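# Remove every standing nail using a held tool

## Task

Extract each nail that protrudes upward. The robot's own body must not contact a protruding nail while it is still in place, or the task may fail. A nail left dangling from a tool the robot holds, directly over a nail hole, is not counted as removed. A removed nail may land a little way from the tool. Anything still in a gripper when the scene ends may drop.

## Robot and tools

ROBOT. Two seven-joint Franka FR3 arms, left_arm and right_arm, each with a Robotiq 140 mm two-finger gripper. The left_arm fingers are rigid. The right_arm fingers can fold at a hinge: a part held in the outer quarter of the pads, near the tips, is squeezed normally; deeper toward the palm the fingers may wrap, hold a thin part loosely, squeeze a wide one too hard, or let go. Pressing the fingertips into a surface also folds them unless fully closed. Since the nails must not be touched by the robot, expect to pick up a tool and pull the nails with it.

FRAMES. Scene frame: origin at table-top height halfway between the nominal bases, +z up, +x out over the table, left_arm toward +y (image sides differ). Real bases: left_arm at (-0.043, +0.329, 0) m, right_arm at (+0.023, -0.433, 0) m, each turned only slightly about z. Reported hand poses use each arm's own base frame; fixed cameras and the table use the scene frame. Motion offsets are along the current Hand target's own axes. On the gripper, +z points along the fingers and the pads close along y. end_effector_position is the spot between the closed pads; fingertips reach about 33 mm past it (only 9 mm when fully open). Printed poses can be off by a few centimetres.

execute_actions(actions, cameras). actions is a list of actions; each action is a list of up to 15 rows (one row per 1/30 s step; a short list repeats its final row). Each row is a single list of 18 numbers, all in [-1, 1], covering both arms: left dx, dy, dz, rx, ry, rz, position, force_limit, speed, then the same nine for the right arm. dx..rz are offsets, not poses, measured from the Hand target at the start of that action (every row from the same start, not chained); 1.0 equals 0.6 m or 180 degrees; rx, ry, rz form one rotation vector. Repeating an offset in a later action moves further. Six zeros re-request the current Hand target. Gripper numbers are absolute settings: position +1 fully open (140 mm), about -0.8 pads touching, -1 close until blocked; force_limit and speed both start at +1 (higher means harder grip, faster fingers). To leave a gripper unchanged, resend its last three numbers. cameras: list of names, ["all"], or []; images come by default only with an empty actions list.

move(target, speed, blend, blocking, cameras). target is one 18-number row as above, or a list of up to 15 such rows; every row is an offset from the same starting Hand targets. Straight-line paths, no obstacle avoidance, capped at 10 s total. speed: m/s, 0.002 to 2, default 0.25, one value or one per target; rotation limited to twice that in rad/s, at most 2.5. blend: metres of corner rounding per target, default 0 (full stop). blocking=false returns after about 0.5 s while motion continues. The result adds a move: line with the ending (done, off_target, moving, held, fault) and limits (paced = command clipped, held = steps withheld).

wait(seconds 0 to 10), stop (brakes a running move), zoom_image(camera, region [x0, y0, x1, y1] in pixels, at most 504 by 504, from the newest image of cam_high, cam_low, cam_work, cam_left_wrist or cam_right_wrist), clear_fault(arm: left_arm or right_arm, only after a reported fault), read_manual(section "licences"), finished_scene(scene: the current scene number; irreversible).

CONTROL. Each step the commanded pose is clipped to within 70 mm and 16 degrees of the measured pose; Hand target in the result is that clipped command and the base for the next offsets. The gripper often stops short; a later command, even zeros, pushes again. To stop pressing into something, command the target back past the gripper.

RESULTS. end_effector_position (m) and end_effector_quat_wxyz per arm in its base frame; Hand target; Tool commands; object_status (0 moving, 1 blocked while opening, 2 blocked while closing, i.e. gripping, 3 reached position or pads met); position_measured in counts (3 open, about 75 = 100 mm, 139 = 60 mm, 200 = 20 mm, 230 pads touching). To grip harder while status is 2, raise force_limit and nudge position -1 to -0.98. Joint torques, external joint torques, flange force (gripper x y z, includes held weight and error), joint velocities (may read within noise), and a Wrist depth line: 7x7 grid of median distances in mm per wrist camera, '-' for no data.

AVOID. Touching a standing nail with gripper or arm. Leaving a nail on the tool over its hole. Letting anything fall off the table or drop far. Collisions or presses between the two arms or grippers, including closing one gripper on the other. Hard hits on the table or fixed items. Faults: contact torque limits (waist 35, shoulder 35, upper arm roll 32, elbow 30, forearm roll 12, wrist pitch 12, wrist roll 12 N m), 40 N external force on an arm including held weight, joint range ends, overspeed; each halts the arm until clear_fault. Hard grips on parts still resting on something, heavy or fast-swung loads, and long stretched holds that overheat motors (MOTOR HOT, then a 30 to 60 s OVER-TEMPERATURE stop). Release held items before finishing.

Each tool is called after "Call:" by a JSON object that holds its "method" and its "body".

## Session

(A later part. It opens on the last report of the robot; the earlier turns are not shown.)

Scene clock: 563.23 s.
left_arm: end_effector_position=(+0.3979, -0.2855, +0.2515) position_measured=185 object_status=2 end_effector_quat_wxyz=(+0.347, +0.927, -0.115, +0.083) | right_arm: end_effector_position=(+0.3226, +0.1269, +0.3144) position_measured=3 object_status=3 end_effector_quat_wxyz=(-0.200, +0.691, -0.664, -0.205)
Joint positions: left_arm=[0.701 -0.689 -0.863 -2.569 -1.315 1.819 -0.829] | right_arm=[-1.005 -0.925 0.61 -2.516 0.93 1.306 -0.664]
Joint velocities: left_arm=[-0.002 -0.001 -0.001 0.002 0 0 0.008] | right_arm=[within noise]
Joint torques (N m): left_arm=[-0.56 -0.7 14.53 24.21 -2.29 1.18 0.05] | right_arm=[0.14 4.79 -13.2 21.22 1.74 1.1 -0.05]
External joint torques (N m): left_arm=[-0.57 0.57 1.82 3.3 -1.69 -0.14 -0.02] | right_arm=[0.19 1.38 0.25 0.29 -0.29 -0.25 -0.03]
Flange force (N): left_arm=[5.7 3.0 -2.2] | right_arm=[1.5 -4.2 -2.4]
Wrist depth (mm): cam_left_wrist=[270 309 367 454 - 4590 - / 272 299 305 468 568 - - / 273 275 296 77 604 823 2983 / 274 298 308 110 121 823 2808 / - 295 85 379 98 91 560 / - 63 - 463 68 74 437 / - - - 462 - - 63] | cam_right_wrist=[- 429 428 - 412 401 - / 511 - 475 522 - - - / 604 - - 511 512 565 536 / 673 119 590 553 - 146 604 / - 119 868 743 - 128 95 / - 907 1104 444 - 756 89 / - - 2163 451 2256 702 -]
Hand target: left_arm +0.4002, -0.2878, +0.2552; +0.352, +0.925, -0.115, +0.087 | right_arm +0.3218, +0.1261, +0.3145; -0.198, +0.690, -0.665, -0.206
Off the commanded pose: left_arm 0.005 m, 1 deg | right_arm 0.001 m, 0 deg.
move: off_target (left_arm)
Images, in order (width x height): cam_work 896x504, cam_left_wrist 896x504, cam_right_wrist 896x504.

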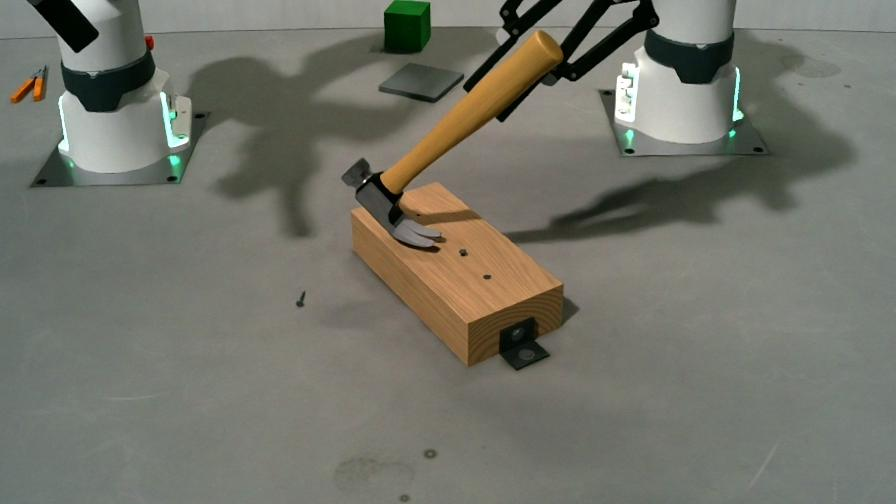

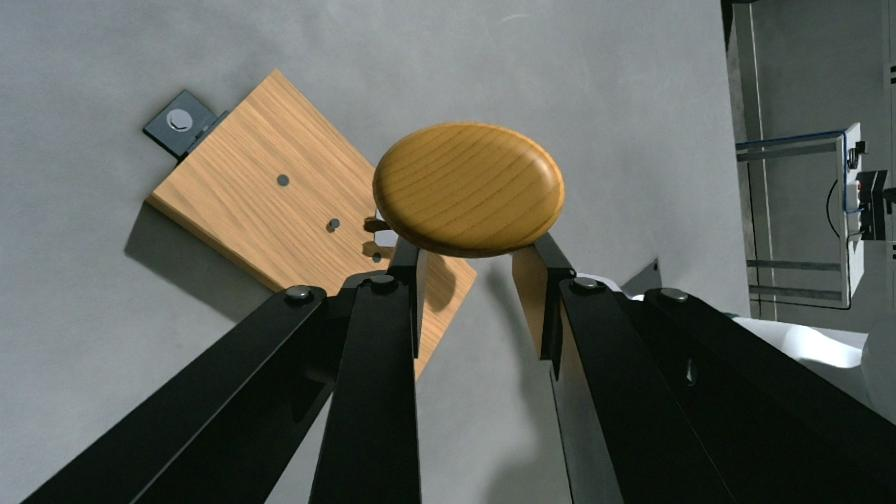

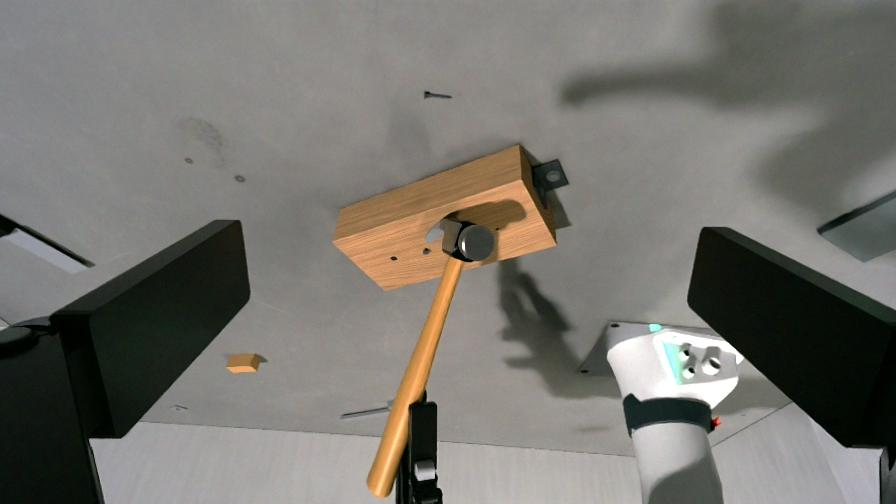

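Call:
{"method": "move", "body": {"target": [0.003,-0.048,-0.001,-0.042,0,-0.0142,-1,1,1,0,0,0,0,0,0,1,1,1], "speed": 0.04, "cameras": ["cam_work","cam_left_wrist","cam_right_wrist"]}}

Call:
{"method": "zoom_image", "body": {"camera": "cam_work", "region": [380, 180, 500, 300]}}

Call:
{"method": "zoom_image", "body": {"camera": "cam_left_wrist", "region": [280, 160, 420, 300]}}

Scene clock: 578.40 s.
left_arm: end_effector_position=(+0.4079, -0.2653, +0.2346) position_measured=185 object_status=2 end_effector_quat_wxyz=(+0.410, +0.904, -0.099, +0.069) | right_arm: end_effector_position=(+0.3226, +0.1269, +0.3144) position_measured=3 object_status=3 end_effector_quat_wxyz=(-0.200, +0.691, -0.664, -0.205)
Joint positions: left_arm=[0.752 -0.498 -0.833 -2.576 -1.32 1.827 -0.711] | right_arm=[-1.005 -0.925 0.61 -2.516 0.93 1.306 -0.664]
Joint velocities: left_arm=[-0.001 0 0 -0.002 0 0 0.007] | right_arm=[within noise]
Joint torques (N m): left_arm=[-0.16 -5.28 10.8 25 -2.07 0.11 0.02] | right_arm=[0.14 4.86 -13.18 21.18 1.74 1.1 -0.06]
External joint torques (N m): left_arm=[-0.15 0.74 1.57 4.07 -1.34 -0.53 -0.06] | right_arm=[0.17 1.47 0.28 0.16 -0.31 -0.25 -0.04]
Flange force (N): left_arm=[9.7 1.7 -2.6] | right_arm=[1.8 -4.2 -2.3]
Wrist depth (mm): cam_left_wrist=[247 288 357 493 595 3849 3140 / 251 274 288 473 620 - - / 249 254 279 77 77 2775 2594 / 249 278 290 109 122 2486 3459 / 250 272 85 383 98 91 469 / - 63 - 463 68 74 440 / - - - - - - 63] | cam_right_wrist=[- 422 414 408 420 - - / - - - - - 478 - / - - - 521 520 531 - / 675 119 608 535 641 137 - / - 119 812 - 765 128 95 / - 112 - - 1114 746 89 / - 2078 - 2111 - 709 -]
Hand target: left_arm +0.4097, -0.2668, +0.2379; +0.414, +0.902, -0.100, +0.071 | right_arm +0.3218, +0.1261, +0.3145; -0.198, +0.690, -0.665, -0.206
Off the commanded pose: left_arm 0.004 m, 1 deg | right_arm 0.001 m, 0 deg.
move: off_target (left_arm)
Images, in order (width x height): cam_work 896x504, cam_left_wrist 896x504, cam_right_wrist 896x504.

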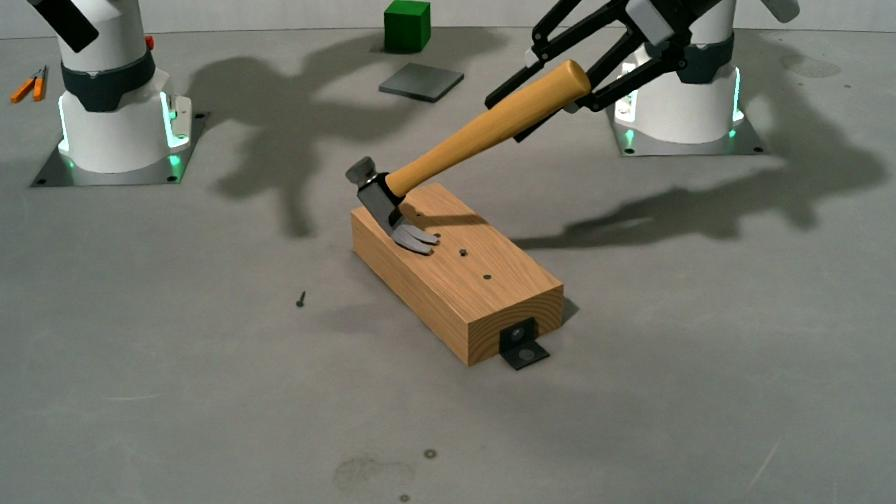

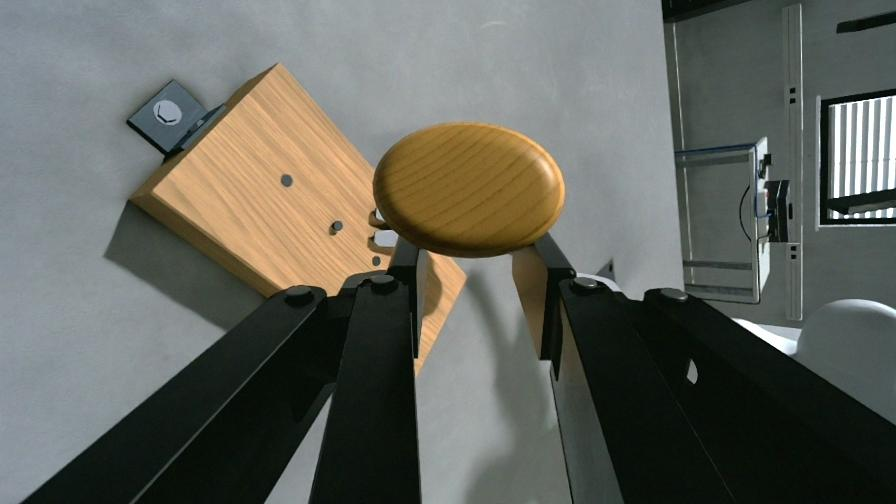

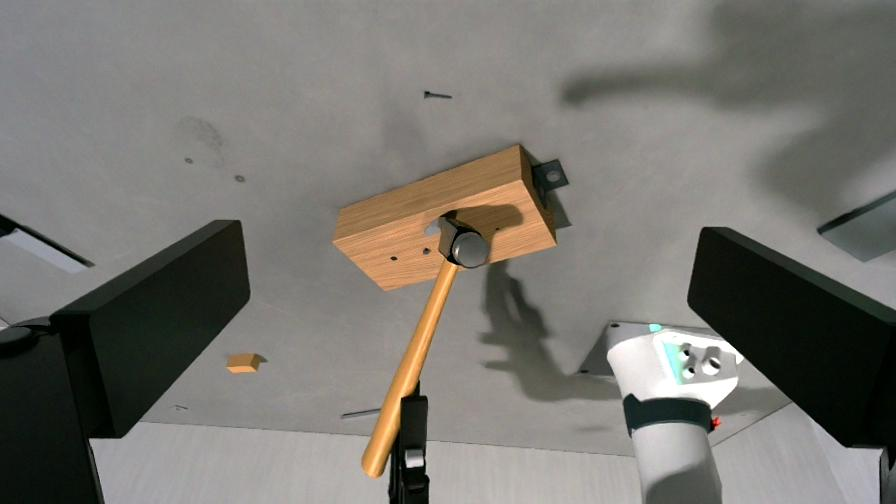

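Scaled by 4.200.

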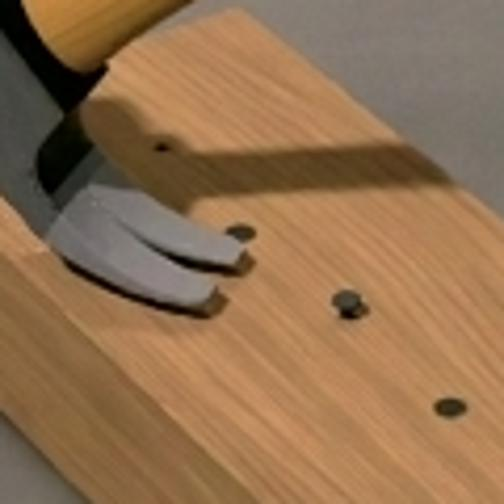

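Scaled by 3.600.

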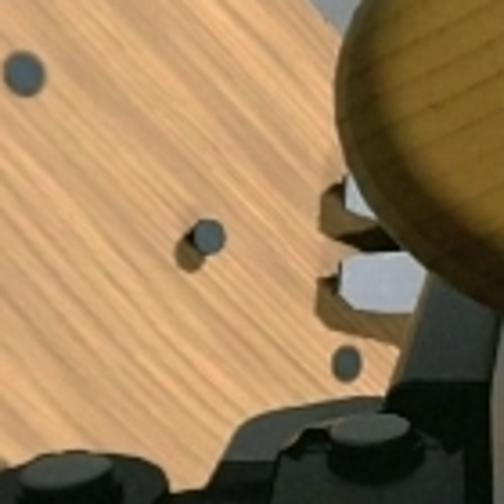

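Call:
{"method": "move", "body": {"target": [[-0.0013,-0.0048,0.0043,0,0,0,-1,1,1,0,0,0,0,0,0,1,1,1],[0.0077,-0.0323,-0.0233,0,0,0,-1,1,1,0,0,0,0,0,0,1,1,1]], "speed": 0.03, "cameras": ["cam_work","cam_left_wrist","cam_right_wrist"]}}

Call:
{"method": "zoom_image", "body": {"camera": "cam_work", "region": [400, 200, 500, 300]}}

Call:
{"method": "zoom_image", "body": {"camera": "cam_left_wrist", "region": [300, 180, 400, 280]}}

Call:
{"method": "zoom_image", "body": {"camera": "cam_right_wrist", "region": [380, 190, 500, 310]}}

Scene clock: 589.23 s.
left_arm: end_effector_position=(+0.4180, -0.2427, +0.2308) position_measured=185 object_status=2 end_effector_quat_wxyz=(+0.411, +0.904, -0.097, +0.071) | right_arm: end_effector_position=(+0.3226, +0.1269, +0.3144) position_measured=3 object_status=3 end_effector_quat_wxyz=(-0.200, +0.691, -0.664, -0.205)
Joint positions: left_arm=[0.784 -0.445 -0.811 -2.56 -1.275 1.837 -0.681] | right_arm=[-1.005 -0.925 0.61 -2.516 0.93 1.306 -0.664]
Joint velocities: left_arm=[0.001 0.001 0.001 0 0.001 0 0.004] | right_arm=[within noise]
Joint torques (N m): left_arm=[-0.19 -7.04 9.67 25.48 -1.6 -0.5 0.23] | right_arm=[0.1 4.83 -13.15 21.17 1.74 1.09 -0.03]
External joint torques (N m): left_arm=[-0.18 0.65 1.44 4.35 -0.9 -1.09 0.15] | right_arm=[0.06 1.54 0.33 0.07 -0.32 -0.26 -0.01]
Flange force (N): left_arm=[9.9 1.4 -5.0] | right_arm=[2.0 -4.4 -2.2]
Wrist depth (mm): cam_left_wrist=[244 285 355 465 642 3510 - / 251 284 303 470 700 - - / 253 270 275 77 633 2652 2539 / 247 282 287 110 122 2340 - / 248 274 85 393 98 91 480 / - 63 - 376 68 74 454 / - - - - - - 63] | cam_right_wrist=[- - - - - 412 404 / - - 499 485 - 469 - / - - 558 515 525 553 545 / - 119 607 531 625 145 586 / - 119 874 - 800 129 99 / - 111 1123 1114 923 756 89 / - 1999 2378 492 2315 702 -]
Hand target: left_arm +0.4182, -0.2444, +0.2337; +0.414, +0.902, -0.100, +0.071 | right_arm +0.3218, +0.1261, +0.3145; -0.198, +0.690, -0.665, -0.206
Off the commanded pose: left_arm 0.003 m, 1 deg | right_arm 0.001 m, 0 deg.
move: done
Images, in order (width x height): cam_work 896x504, cam_left_wrist 896x504, cam_right_wrist 896x504.

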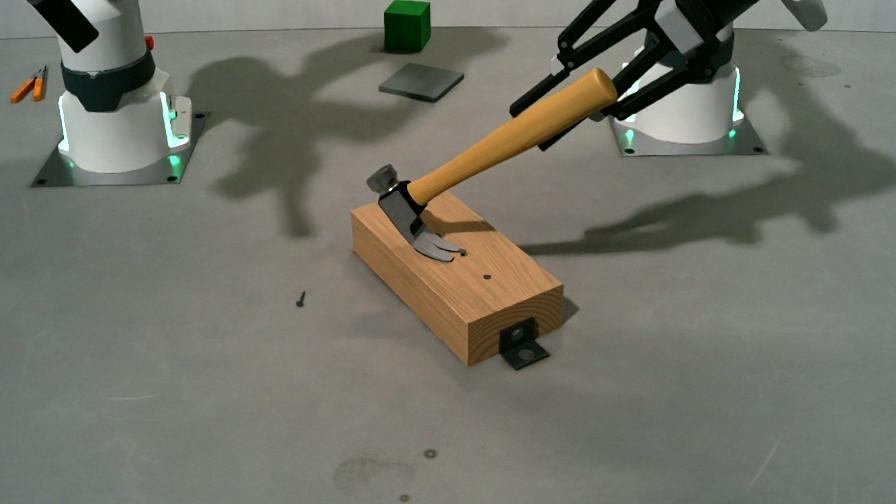

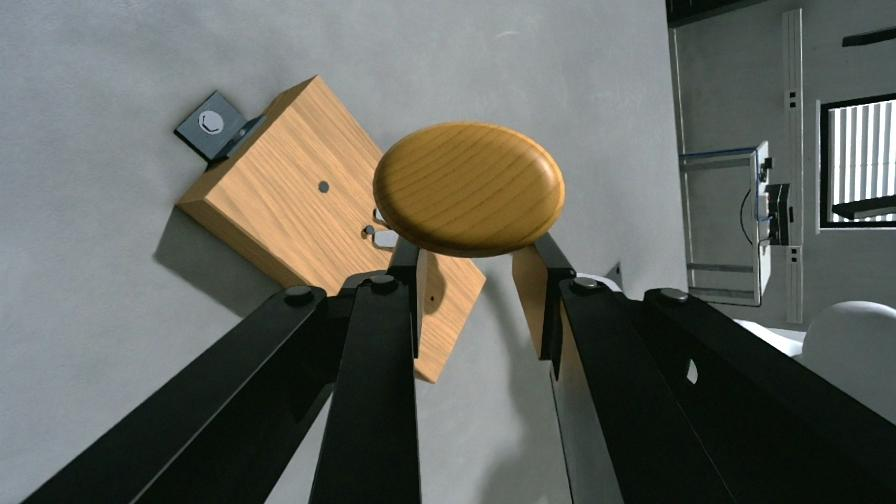

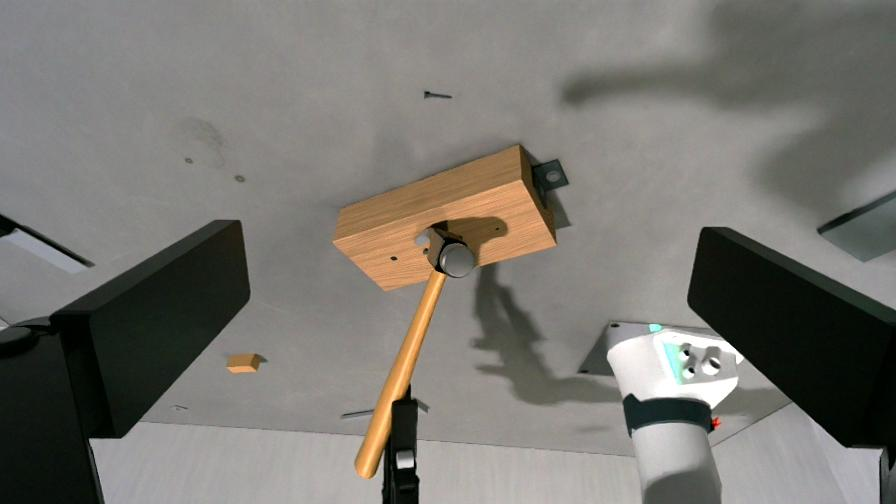

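Scaled by 5.040.

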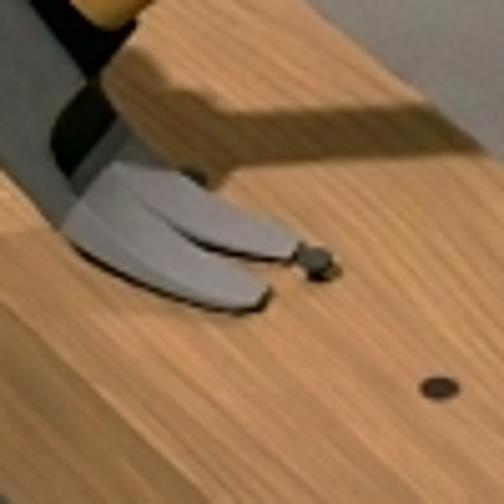

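Scaled by 5.040.

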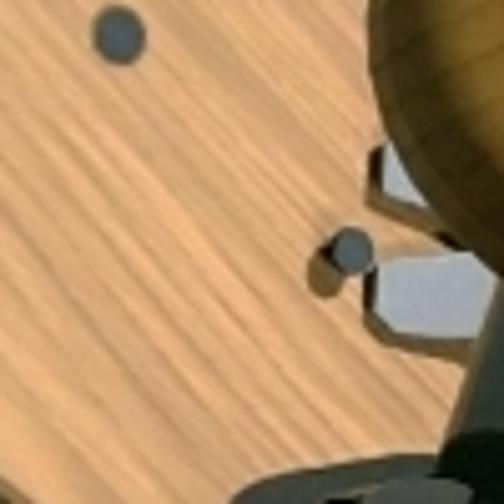

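Scaled by 4.200.

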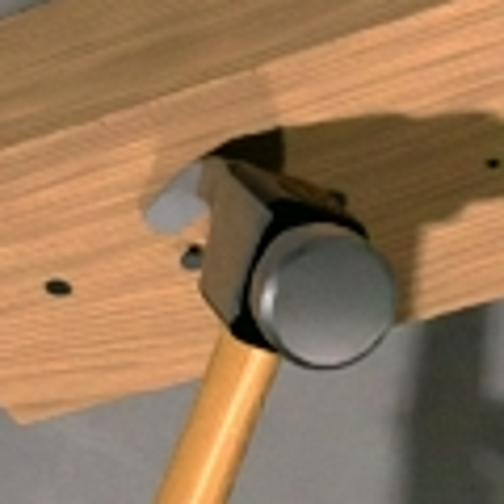

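Call:
{"method": "move", "body": {"target": [[-0.0038,0,-0.0013,0,0,0,-1,1,1,0,0,0,0,0,0,1,1,1],[0.0013,-0.016,-0.0175,0,0,0,-1,1,1,0,0,0,0,0,0,1,1,1]], "speed": 0.02, "cameras": ["cam_work","cam_left_wrist","cam_right_wrist"]}}

Call:
{"method": "zoom_image", "body": {"camera": "cam_work", "region": [400, 200, 500, 300]}}

Call:
{"method": "zoom_image", "body": {"camera": "cam_left_wrist", "region": [300, 180, 400, 280]}}

Call:
{"method": "zoom_image", "body": {"camera": "cam_right_wrist", "region": [380, 190, 500, 310]}}

Scene clock: 597.53 s.
left_arm: end_effector_position=(+0.4204, -0.2290, +0.2308) position_measured=185 object_status=2 end_effector_quat_wxyz=(+0.411, +0.904, -0.098, +0.071) | right_arm: end_effector_position=(+0.3226, +0.1269, +0.3144) position_measured=3 object_status=3 end_effector_quat_wxyz=(-0.200, +0.691, -0.664, -0.205)
Joint positions: left_arm=[0.79 -0.423 -0.783 -2.553 -1.242 1.833 -0.667] | right_arm=[-1.005 -0.925 0.61 -2.516 0.93 1.306 -0.664]
Joint velocities: left_arm=[-0.001 0.002 0.001 0.002 0.004 0 0.004] | right_arm=[within noise]
Joint torques (N m): left_arm=[-0.14 -8.16 9.34 25.39 -1.59 -0.52 0.07] | right_arm=[0.11 4.75 -13.2 21.14 1.73 1.1 -0.03]
External joint torques (N m): left_arm=[-0.18 0.51 1.63 4.18 -0.89 -1.1 -0.01] | right_arm=[0.15 1.35 0.31 0.13 -0.31 -0.25 -0.01]
Flange force (N): left_arm=[8.9 1.9 -5.8] | right_arm=[1.6 -3.9 -2.1]
Wrist depth (mm): cam_left_wrist=[243 285 372 443 604 3140 3060 / 246 287 316 447 - 1095 2808 / 247 274 276 77 76 3225 3616 / 246 289 296 110 122 2363 3616 / 247 - 85 391 98 91 492 / - 63 - 458 68 74 463 / - - - 479 - - 63] | cam_right_wrist=[439 - - 419 - - - / - - 481 465 - 464 461 / - 569 571 506 516 - - / - 119 580 546 - 137 634 / - 119 - 774 800 146 95 / - 1056 - 970 - 756 89 / - - 2146 504 2128 717 -]
Hand target: left_arm +0.4208, -0.2304, +0.2336; +0.414, +0.902, -0.100, +0.071 | right_arm +0.3218, +0.1261, +0.3145; -0.198, +0.690, -0.665, -0.206
Off the commanded pose: left_arm 0.003 m, 1 deg | right_arm 0.001 m, 0 deg.
move: done
Images, in order (width x height): cam_work 896x504, cam_left_wrist 896x504, cam_right_wrist 896x504.

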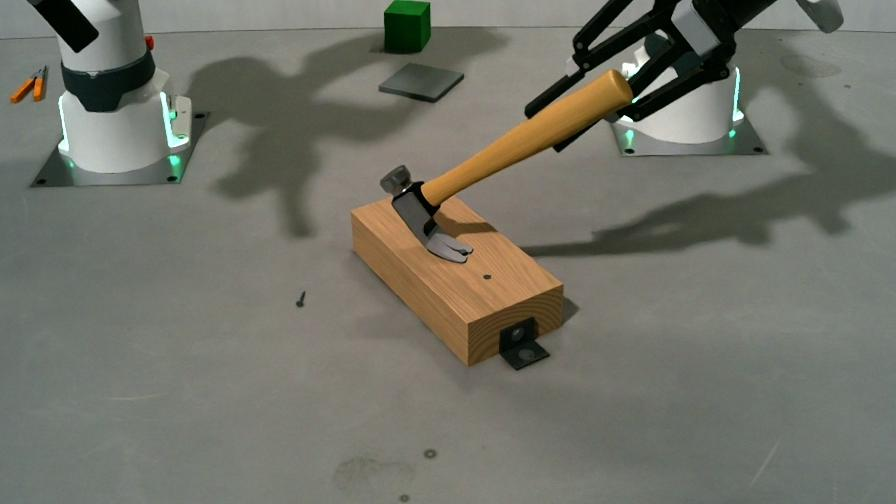

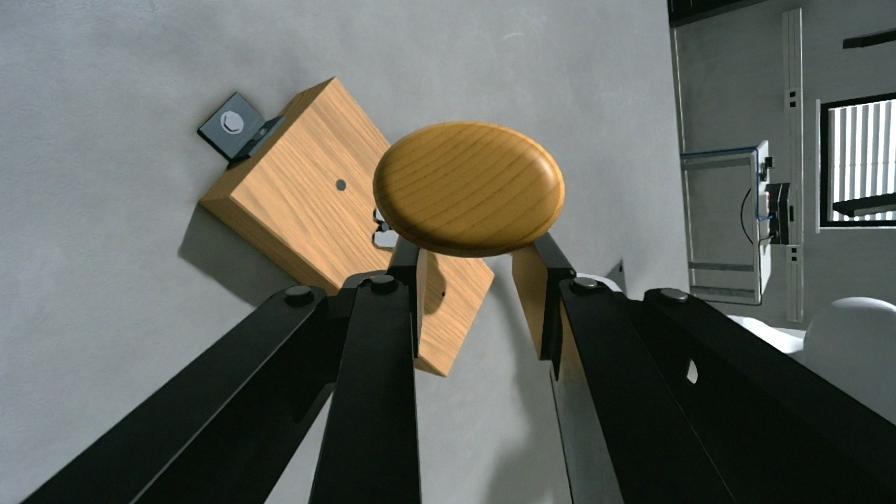

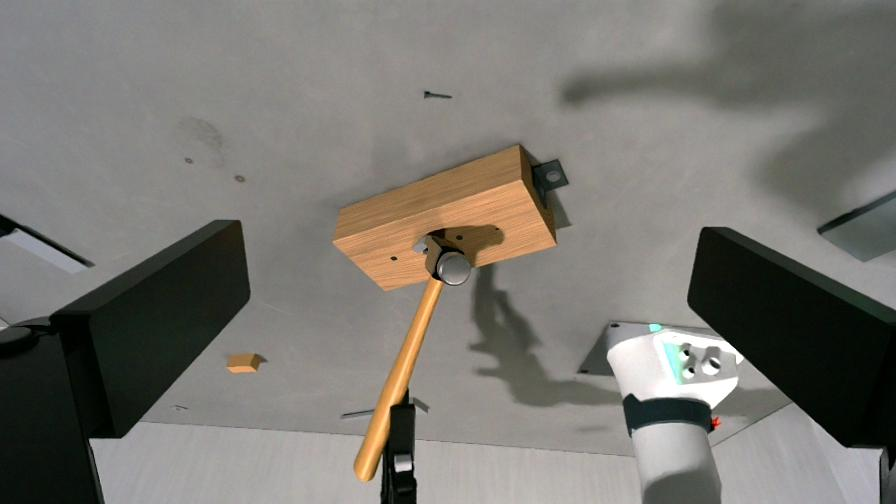

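Scaled by 5.040.

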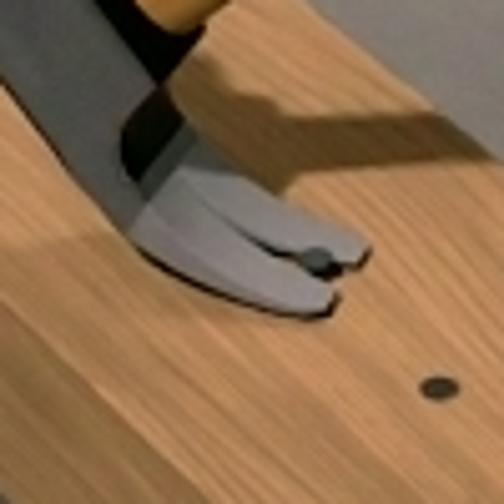

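Scaled by 5.040.

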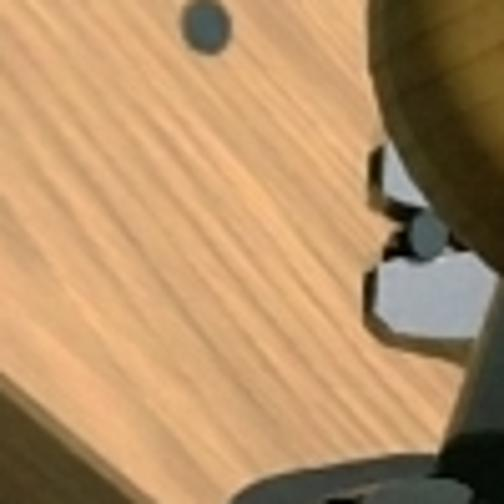

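Scaled by 4.200.

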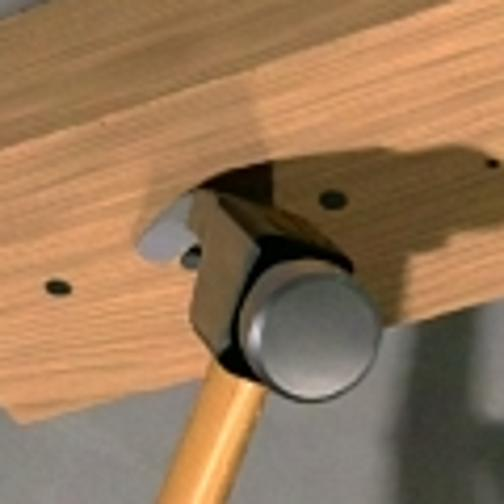

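Call:
{"method": "move", "body": {"target": [[0.0022,-0.0068,-0.007,0,0,0,-1,1,1,0,0,0,0,0,0,1,1,1],[-0.0043,0.0632,0.0128,0.0633,0,0.021,-1,1,1,0,0,0,0,0,0,1,1,1]], "speed": 0.03, "cameras": ["cam_work","cam_left_wrist"]}}

Call:
{"method": "zoom_image", "body": {"camera": "cam_work", "region": [400, 190, 500, 290]}}

Scene clock: 610.13 s.
left_arm: end_effector_position=(+0.4032, -0.2599, +0.2473) position_measured=185 object_status=2 end_effector_quat_wxyz=(+0.319, +0.935, -0.125, +0.086) | right_arm: end_effector_position=(+0.3226, +0.1269, +0.3144) position_measured=3 object_status=3 end_effector_quat_wxyz=(-0.200, +0.691, -0.664, -0.205)
Joint positions: left_arm=[0.689 -0.665 -0.824 -2.563 -1.229 1.855 -0.815] | right_arm=[-1.005 -0.925 0.61 -2.516 0.93 1.306 -0.664]
Joint velocities: left_arm=[-0.002 0 -0.001 0 0.001 -0.001 -0.006] | right_arm=[within noise]
Joint torques (N m): left_arm=[0.92 -5.22 16.54 29.44 -2.23 1.59 -0.17] | right_arm=[0.19 4.83 -13.22 21.17 1.74 1.1 -0.08]
External joint torques (N m): left_arm=[0.87 -2.64 4.63 8.16 -1.78 0.09 -0.24] | right_arm=[0.21 1.5 0.25 0.1 -0.31 -0.26 -0.06]
Flange force (N): left_arm=[9.1 8.9 -15.2] | right_arm=[1.9 -4.0 -2.2]
Wrist depth (mm): cam_left_wrist=[271 300 355 437 500 - 3269 / 273 308 322 435 545 734 3361 / 274 302 294 77 556 659 - / 275 311 316 80 120 - 3459 / 277 299 85 377 98 91 541 / - 63 - 67 68 74 499 / - - - 452 - - 63] | cam_right_wrist=[437 - - 420 413 414 - / - 493 497 484 469 - 458 / - 580 - 511 527 - - / - 119 565 542 641 137 - / - 119 - 727 795 128 95 / - 104 1091 483 920 756 89 / - - - 489 2295 711 -]
Hand target: left_arm +0.4096, -0.2601, +0.2559; +0.320, +0.935, -0.122, +0.094 | right_arm +0.3218, +0.1261, +0.3145; -0.198, +0.690, -0.665, -0.206
Off the commanded pose: left_arm 0.011 m, 1 deg | right_arm 0.001 m, 0 deg.
move: off_target (left_arm)
Images, in order (width x height): cam_work 896x504, cam_left_wrist 896x504.

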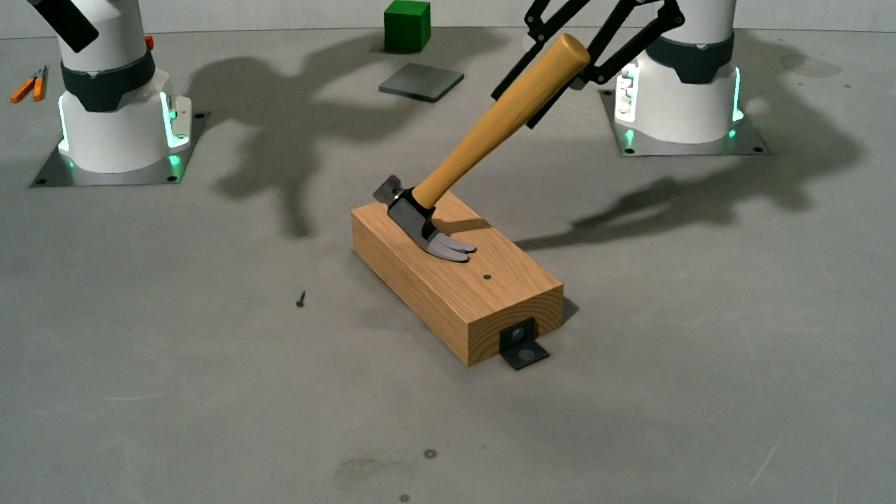

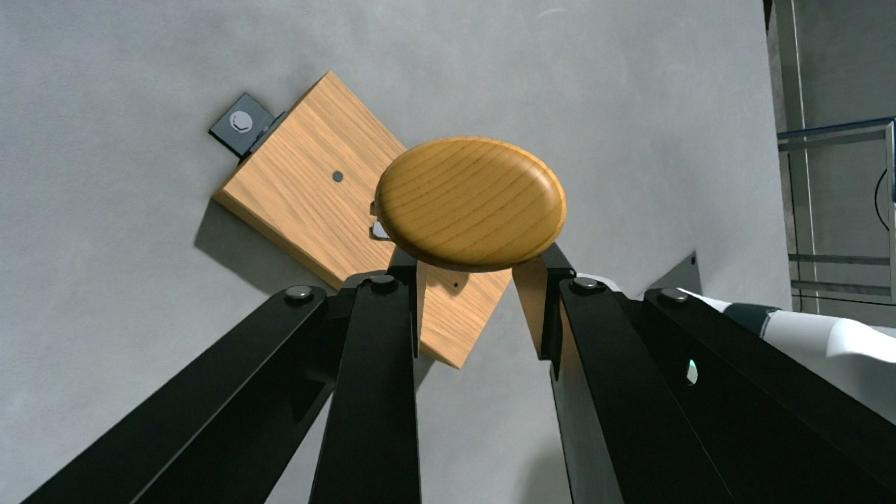

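Scaled by 5.040.

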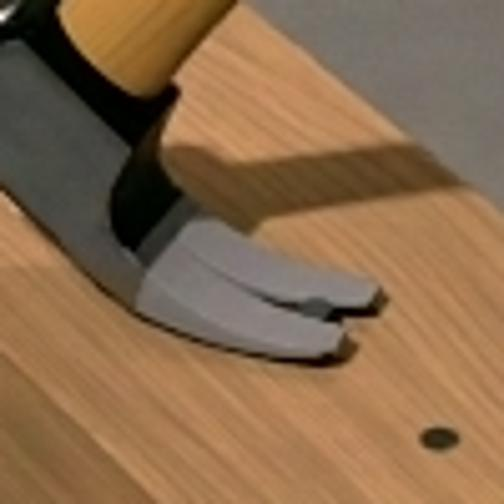

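Call:
{"method": "move", "body": {"target": [-0.010,0.061,0.033,0.0633,0,0.021,-1,1,1,0,0,0,0,0,0,1,1,1], "speed": 0.04, "cameras": ["cam_work"]}}

Call:
{"method": "zoom_image", "body": {"camera": "cam_work", "region": [380, 170, 500, 290]}}

Scene clock: 621.10 s.
left_arm: end_effector_position=(+0.3938, -0.2994, +0.2582) position_measured=185 object_status=2 end_effector_quat_wxyz=(+0.224, +0.957, -0.145, +0.115) | right_arm: end_effector_position=(+0.3226, +0.1269, +0.3144) position_measured=3 object_status=3 end_effector_quat_wxyz=(-0.200, +0.691, -0.664, -0.205)
Joint positions: left_arm=[0.646 -0.885 -0.936 -2.526 -1.226 1.88 -0.976] | right_arm=[-1.005 -0.925 0.61 -2.516 0.93 1.306 -0.664]
Joint velocities: left_arm=[0 -0.001 0 0 0 0 -0.004] | right_arm=[within noise]
Joint torques (N m): left_arm=[0.32 3.38 16.74 22.88 -0.55 2.57 -0.15] | right_arm=[0.12 4.81 -13.19 21.15 1.75 1.09 -0.01]
External joint torques (N m): left_arm=[0.33 -0.75 0.18 3.38 -0.44 0.22 -0.2] | right_arm=[0.16 1.36 0.32 0.14 -0.3 -0.26 0.01]
Flange force (N): left_arm=[8.7 3.4 -1.0] | right_arm=[1.6 -3.9 -2.1]
Wrist depth (mm): cam_left_wrist=[306 336 364 - 499 566 - / 308 332 355 - 469 526 667 / 310 328 312 77 76 - 688 / 312 331 322 121 120 570 688 / 311 325 85 365 98 91 527 / - 63 - 373 68 74 455 / - - - 429 - - 63] | cam_right_wrist=[- - - 429 - 411 - / - - - - - 458 465 / 570 - - 510 526 546 528 / 668 118 571 539 565 146 576 / - 119 812 - 835 128 95 / - 106 1091 418 769 756 89 / 2181 - - 2128 - 702 -]
Hand target: left_arm +0.3952, -0.2994, +0.2600; +0.223, +0.957, -0.143, +0.116 | right_arm +0.3218, +0.1261, +0.3145; -0.198, +0.690, -0.665, -0.206
Off the commanded pose: left_arm 0.002 m, 0 deg | right_arm 0.001 m, 0 deg.
move: done
Images, in order (width x height): cam_work 896x504.

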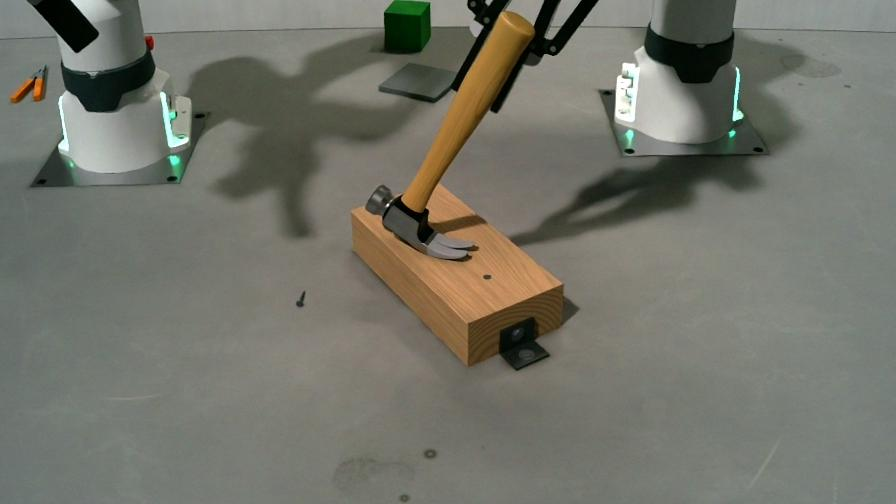

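Scaled by 4.200.

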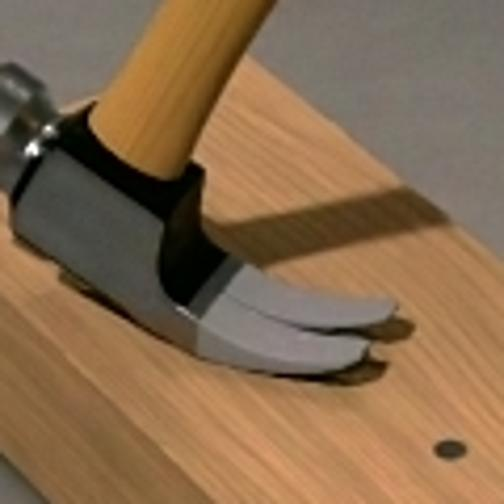

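Call:
{"method": "zoom_image", "body": {"camera": "cam_work", "region": [440, 225, 490, 275]}}

Call:
{"method": "execute_actions", "body": {"actions": []}}

Call:
{"method": "zoom_image", "body": {"camera": "cam_right_wrist", "region": [380, 190, 500, 310]}}

Call:
{"method": "zoom_image", "body": {"camera": "cam_low", "region": [510, 190, 620, 290]}}

Scaled by 10.080.

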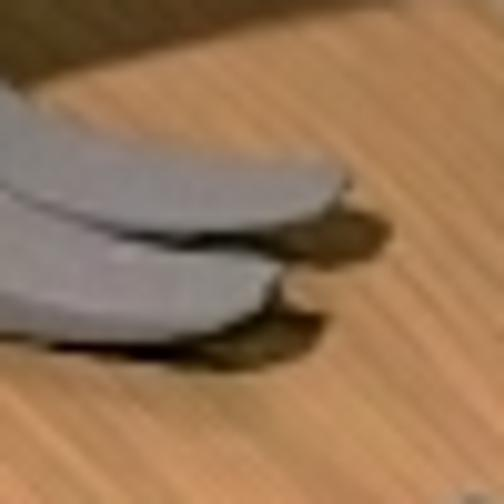

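Scene clock: 625.70 s.
left_arm: end_effector_position=(+0.3938, -0.2994, +0.2582) position_measured=185 object_status=2 end_effector_quat_wxyz=(+0.224, +0.957, -0.144, +0.114) | right_arm: end_effector_position=(+0.3226, +0.1269, +0.3144) position_measured=3 object_status=3 end_effector_quat_wxyz=(-0.200, +0.691, -0.664, -0.205)
Joint positions: left_arm=[0.646 -0.885 -0.936 -2.526 -1.226 1.88 -0.978] | right_arm=[-1.005 -0.925 0.61 -2.516 0.93 1.306 -0.664]
Joint velocities: within noise
Joint torques (N m): left_arm=[0.2 3.32 16.79 22.88 -0.56 2.56 -0.16] | right_arm=[0.16 4.85 -13.18 21.16 1.75 1.09 -0.05]
External joint torques (N m): left_arm=[0.11 -0.84 0.12 3.39 -0.45 0.19 -0.21] | right_arm=[0.18 1.45 0.26 0.2 -0.29 -0.26 -0.04]
Flange force (N): left_arm=[8.0 3.9 -1.1] | right_arm=[1.7 -4.2 -2.3]
Wrist depth (mm): cam_left_wrist=[307 331 370 420 482 554 - / 308 334 362 419 495 555 647 / 309 332 310 77 493 - 755 / 309 338 323 120 122 556 659 / 319 325 85 365 98 91 535 / - 63 - 420 68 74 456 / - - - - - - 63] | cam_right_wrist=[445 440 445 - - - - / 503 485 456 - - - - / 562 553 - 515 522 - 550 / - 119 620 545 - 136 585 / - 119 820 - - 128 95 / - 111 - 454 - 754 89 / - 2444 - 441 2900 696 -]
Hand target: left_arm +0.3952, -0.2994, +0.2600; +0.223, +0.957, -0.143, +0.116 | right_arm +0.3218, +0.1261, +0.3145; -0.198, +0.690, -0.665, -0.206
Tool commands: left_gripper/position=-1.0 left_gripper/force_limit=+1.0 left_gripper/speed=+1.0 right_gripper/position=+1.0 right_gripper/force_limit=+1.0 right_gripper/speed=+1.0
Off the commanded pose: left_arm 0.002 m, 0 deg | right_arm 0.001 m, 0 deg.

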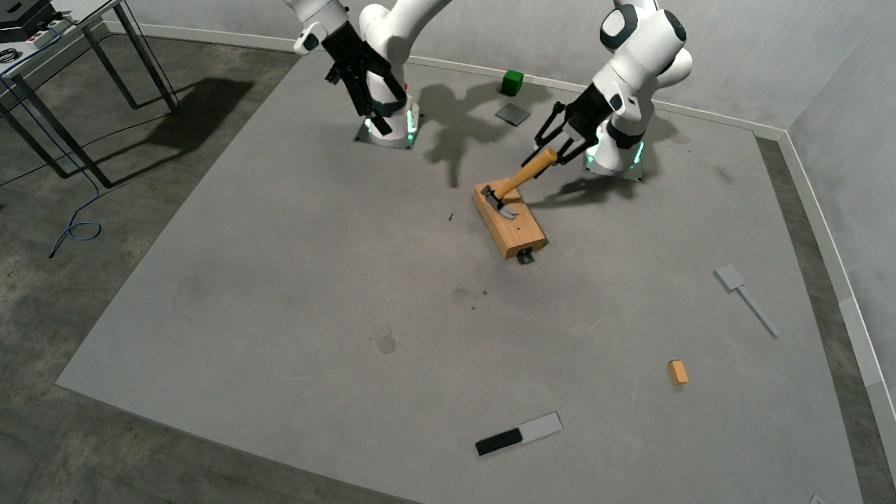

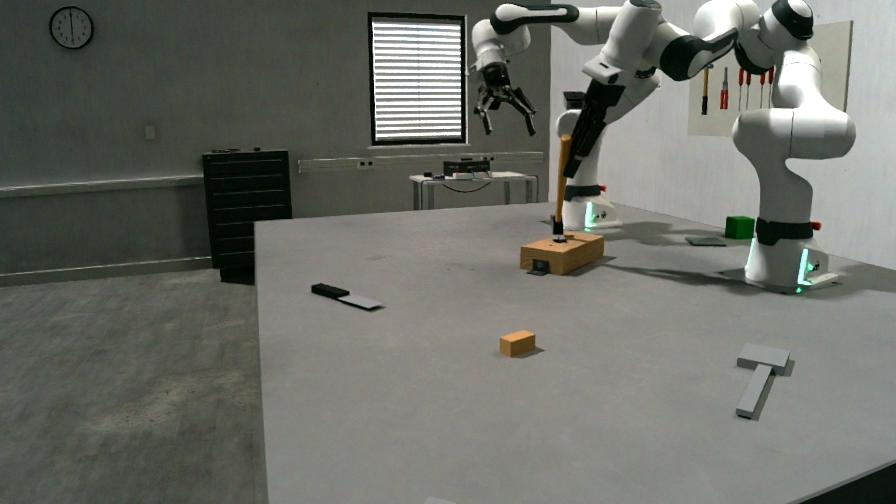

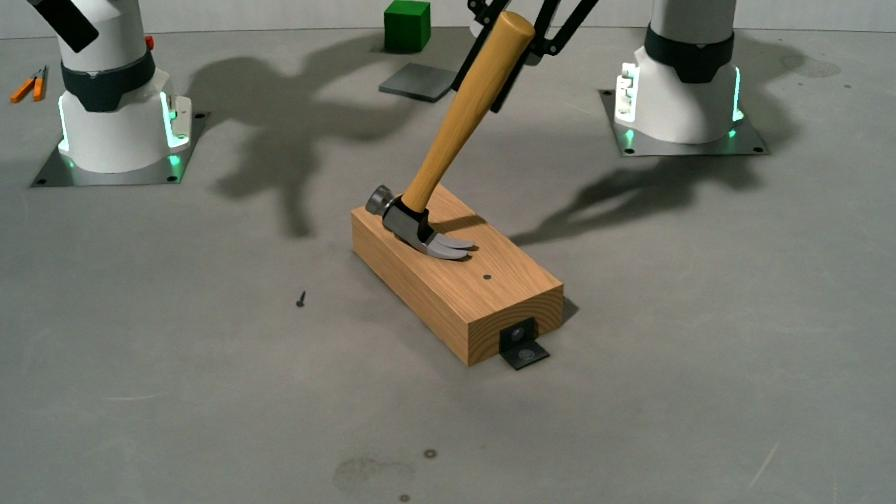

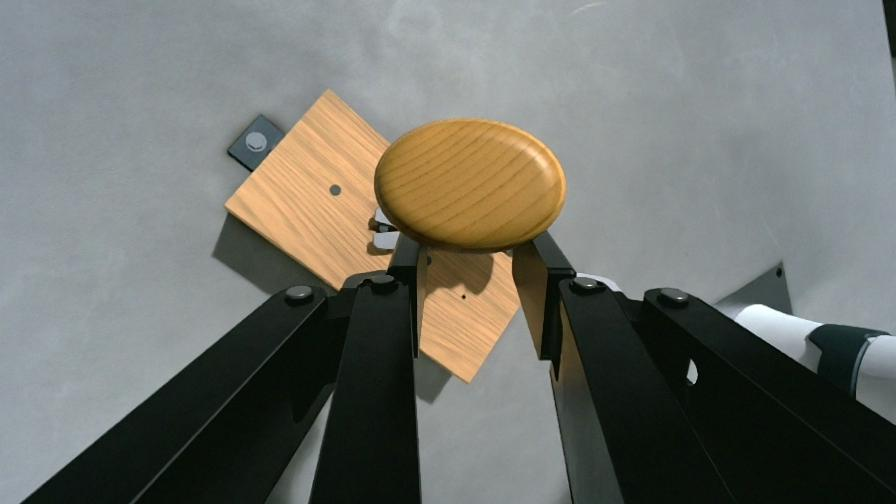

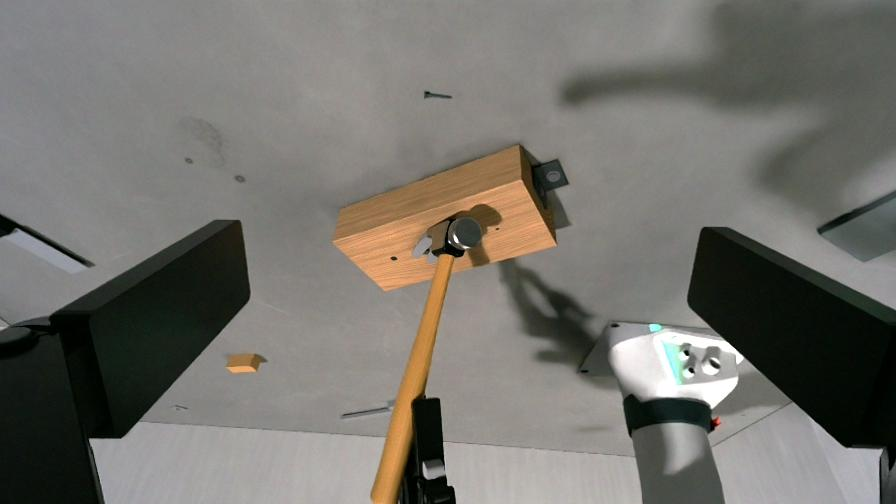

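Scaled by 4.200.

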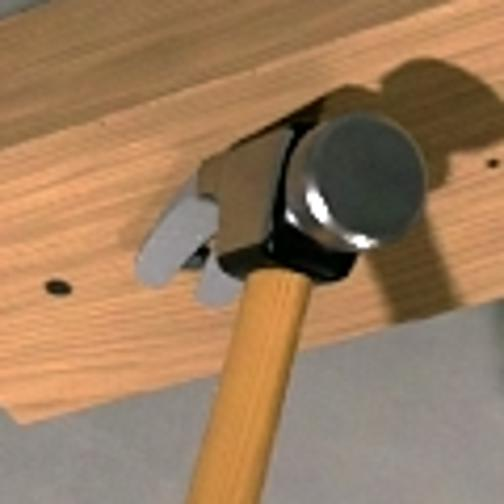

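Scaled by 4.582.

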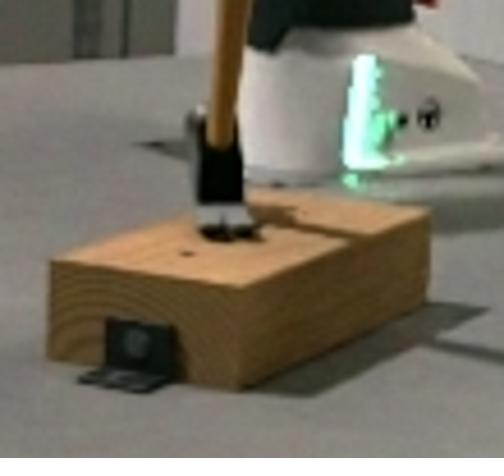

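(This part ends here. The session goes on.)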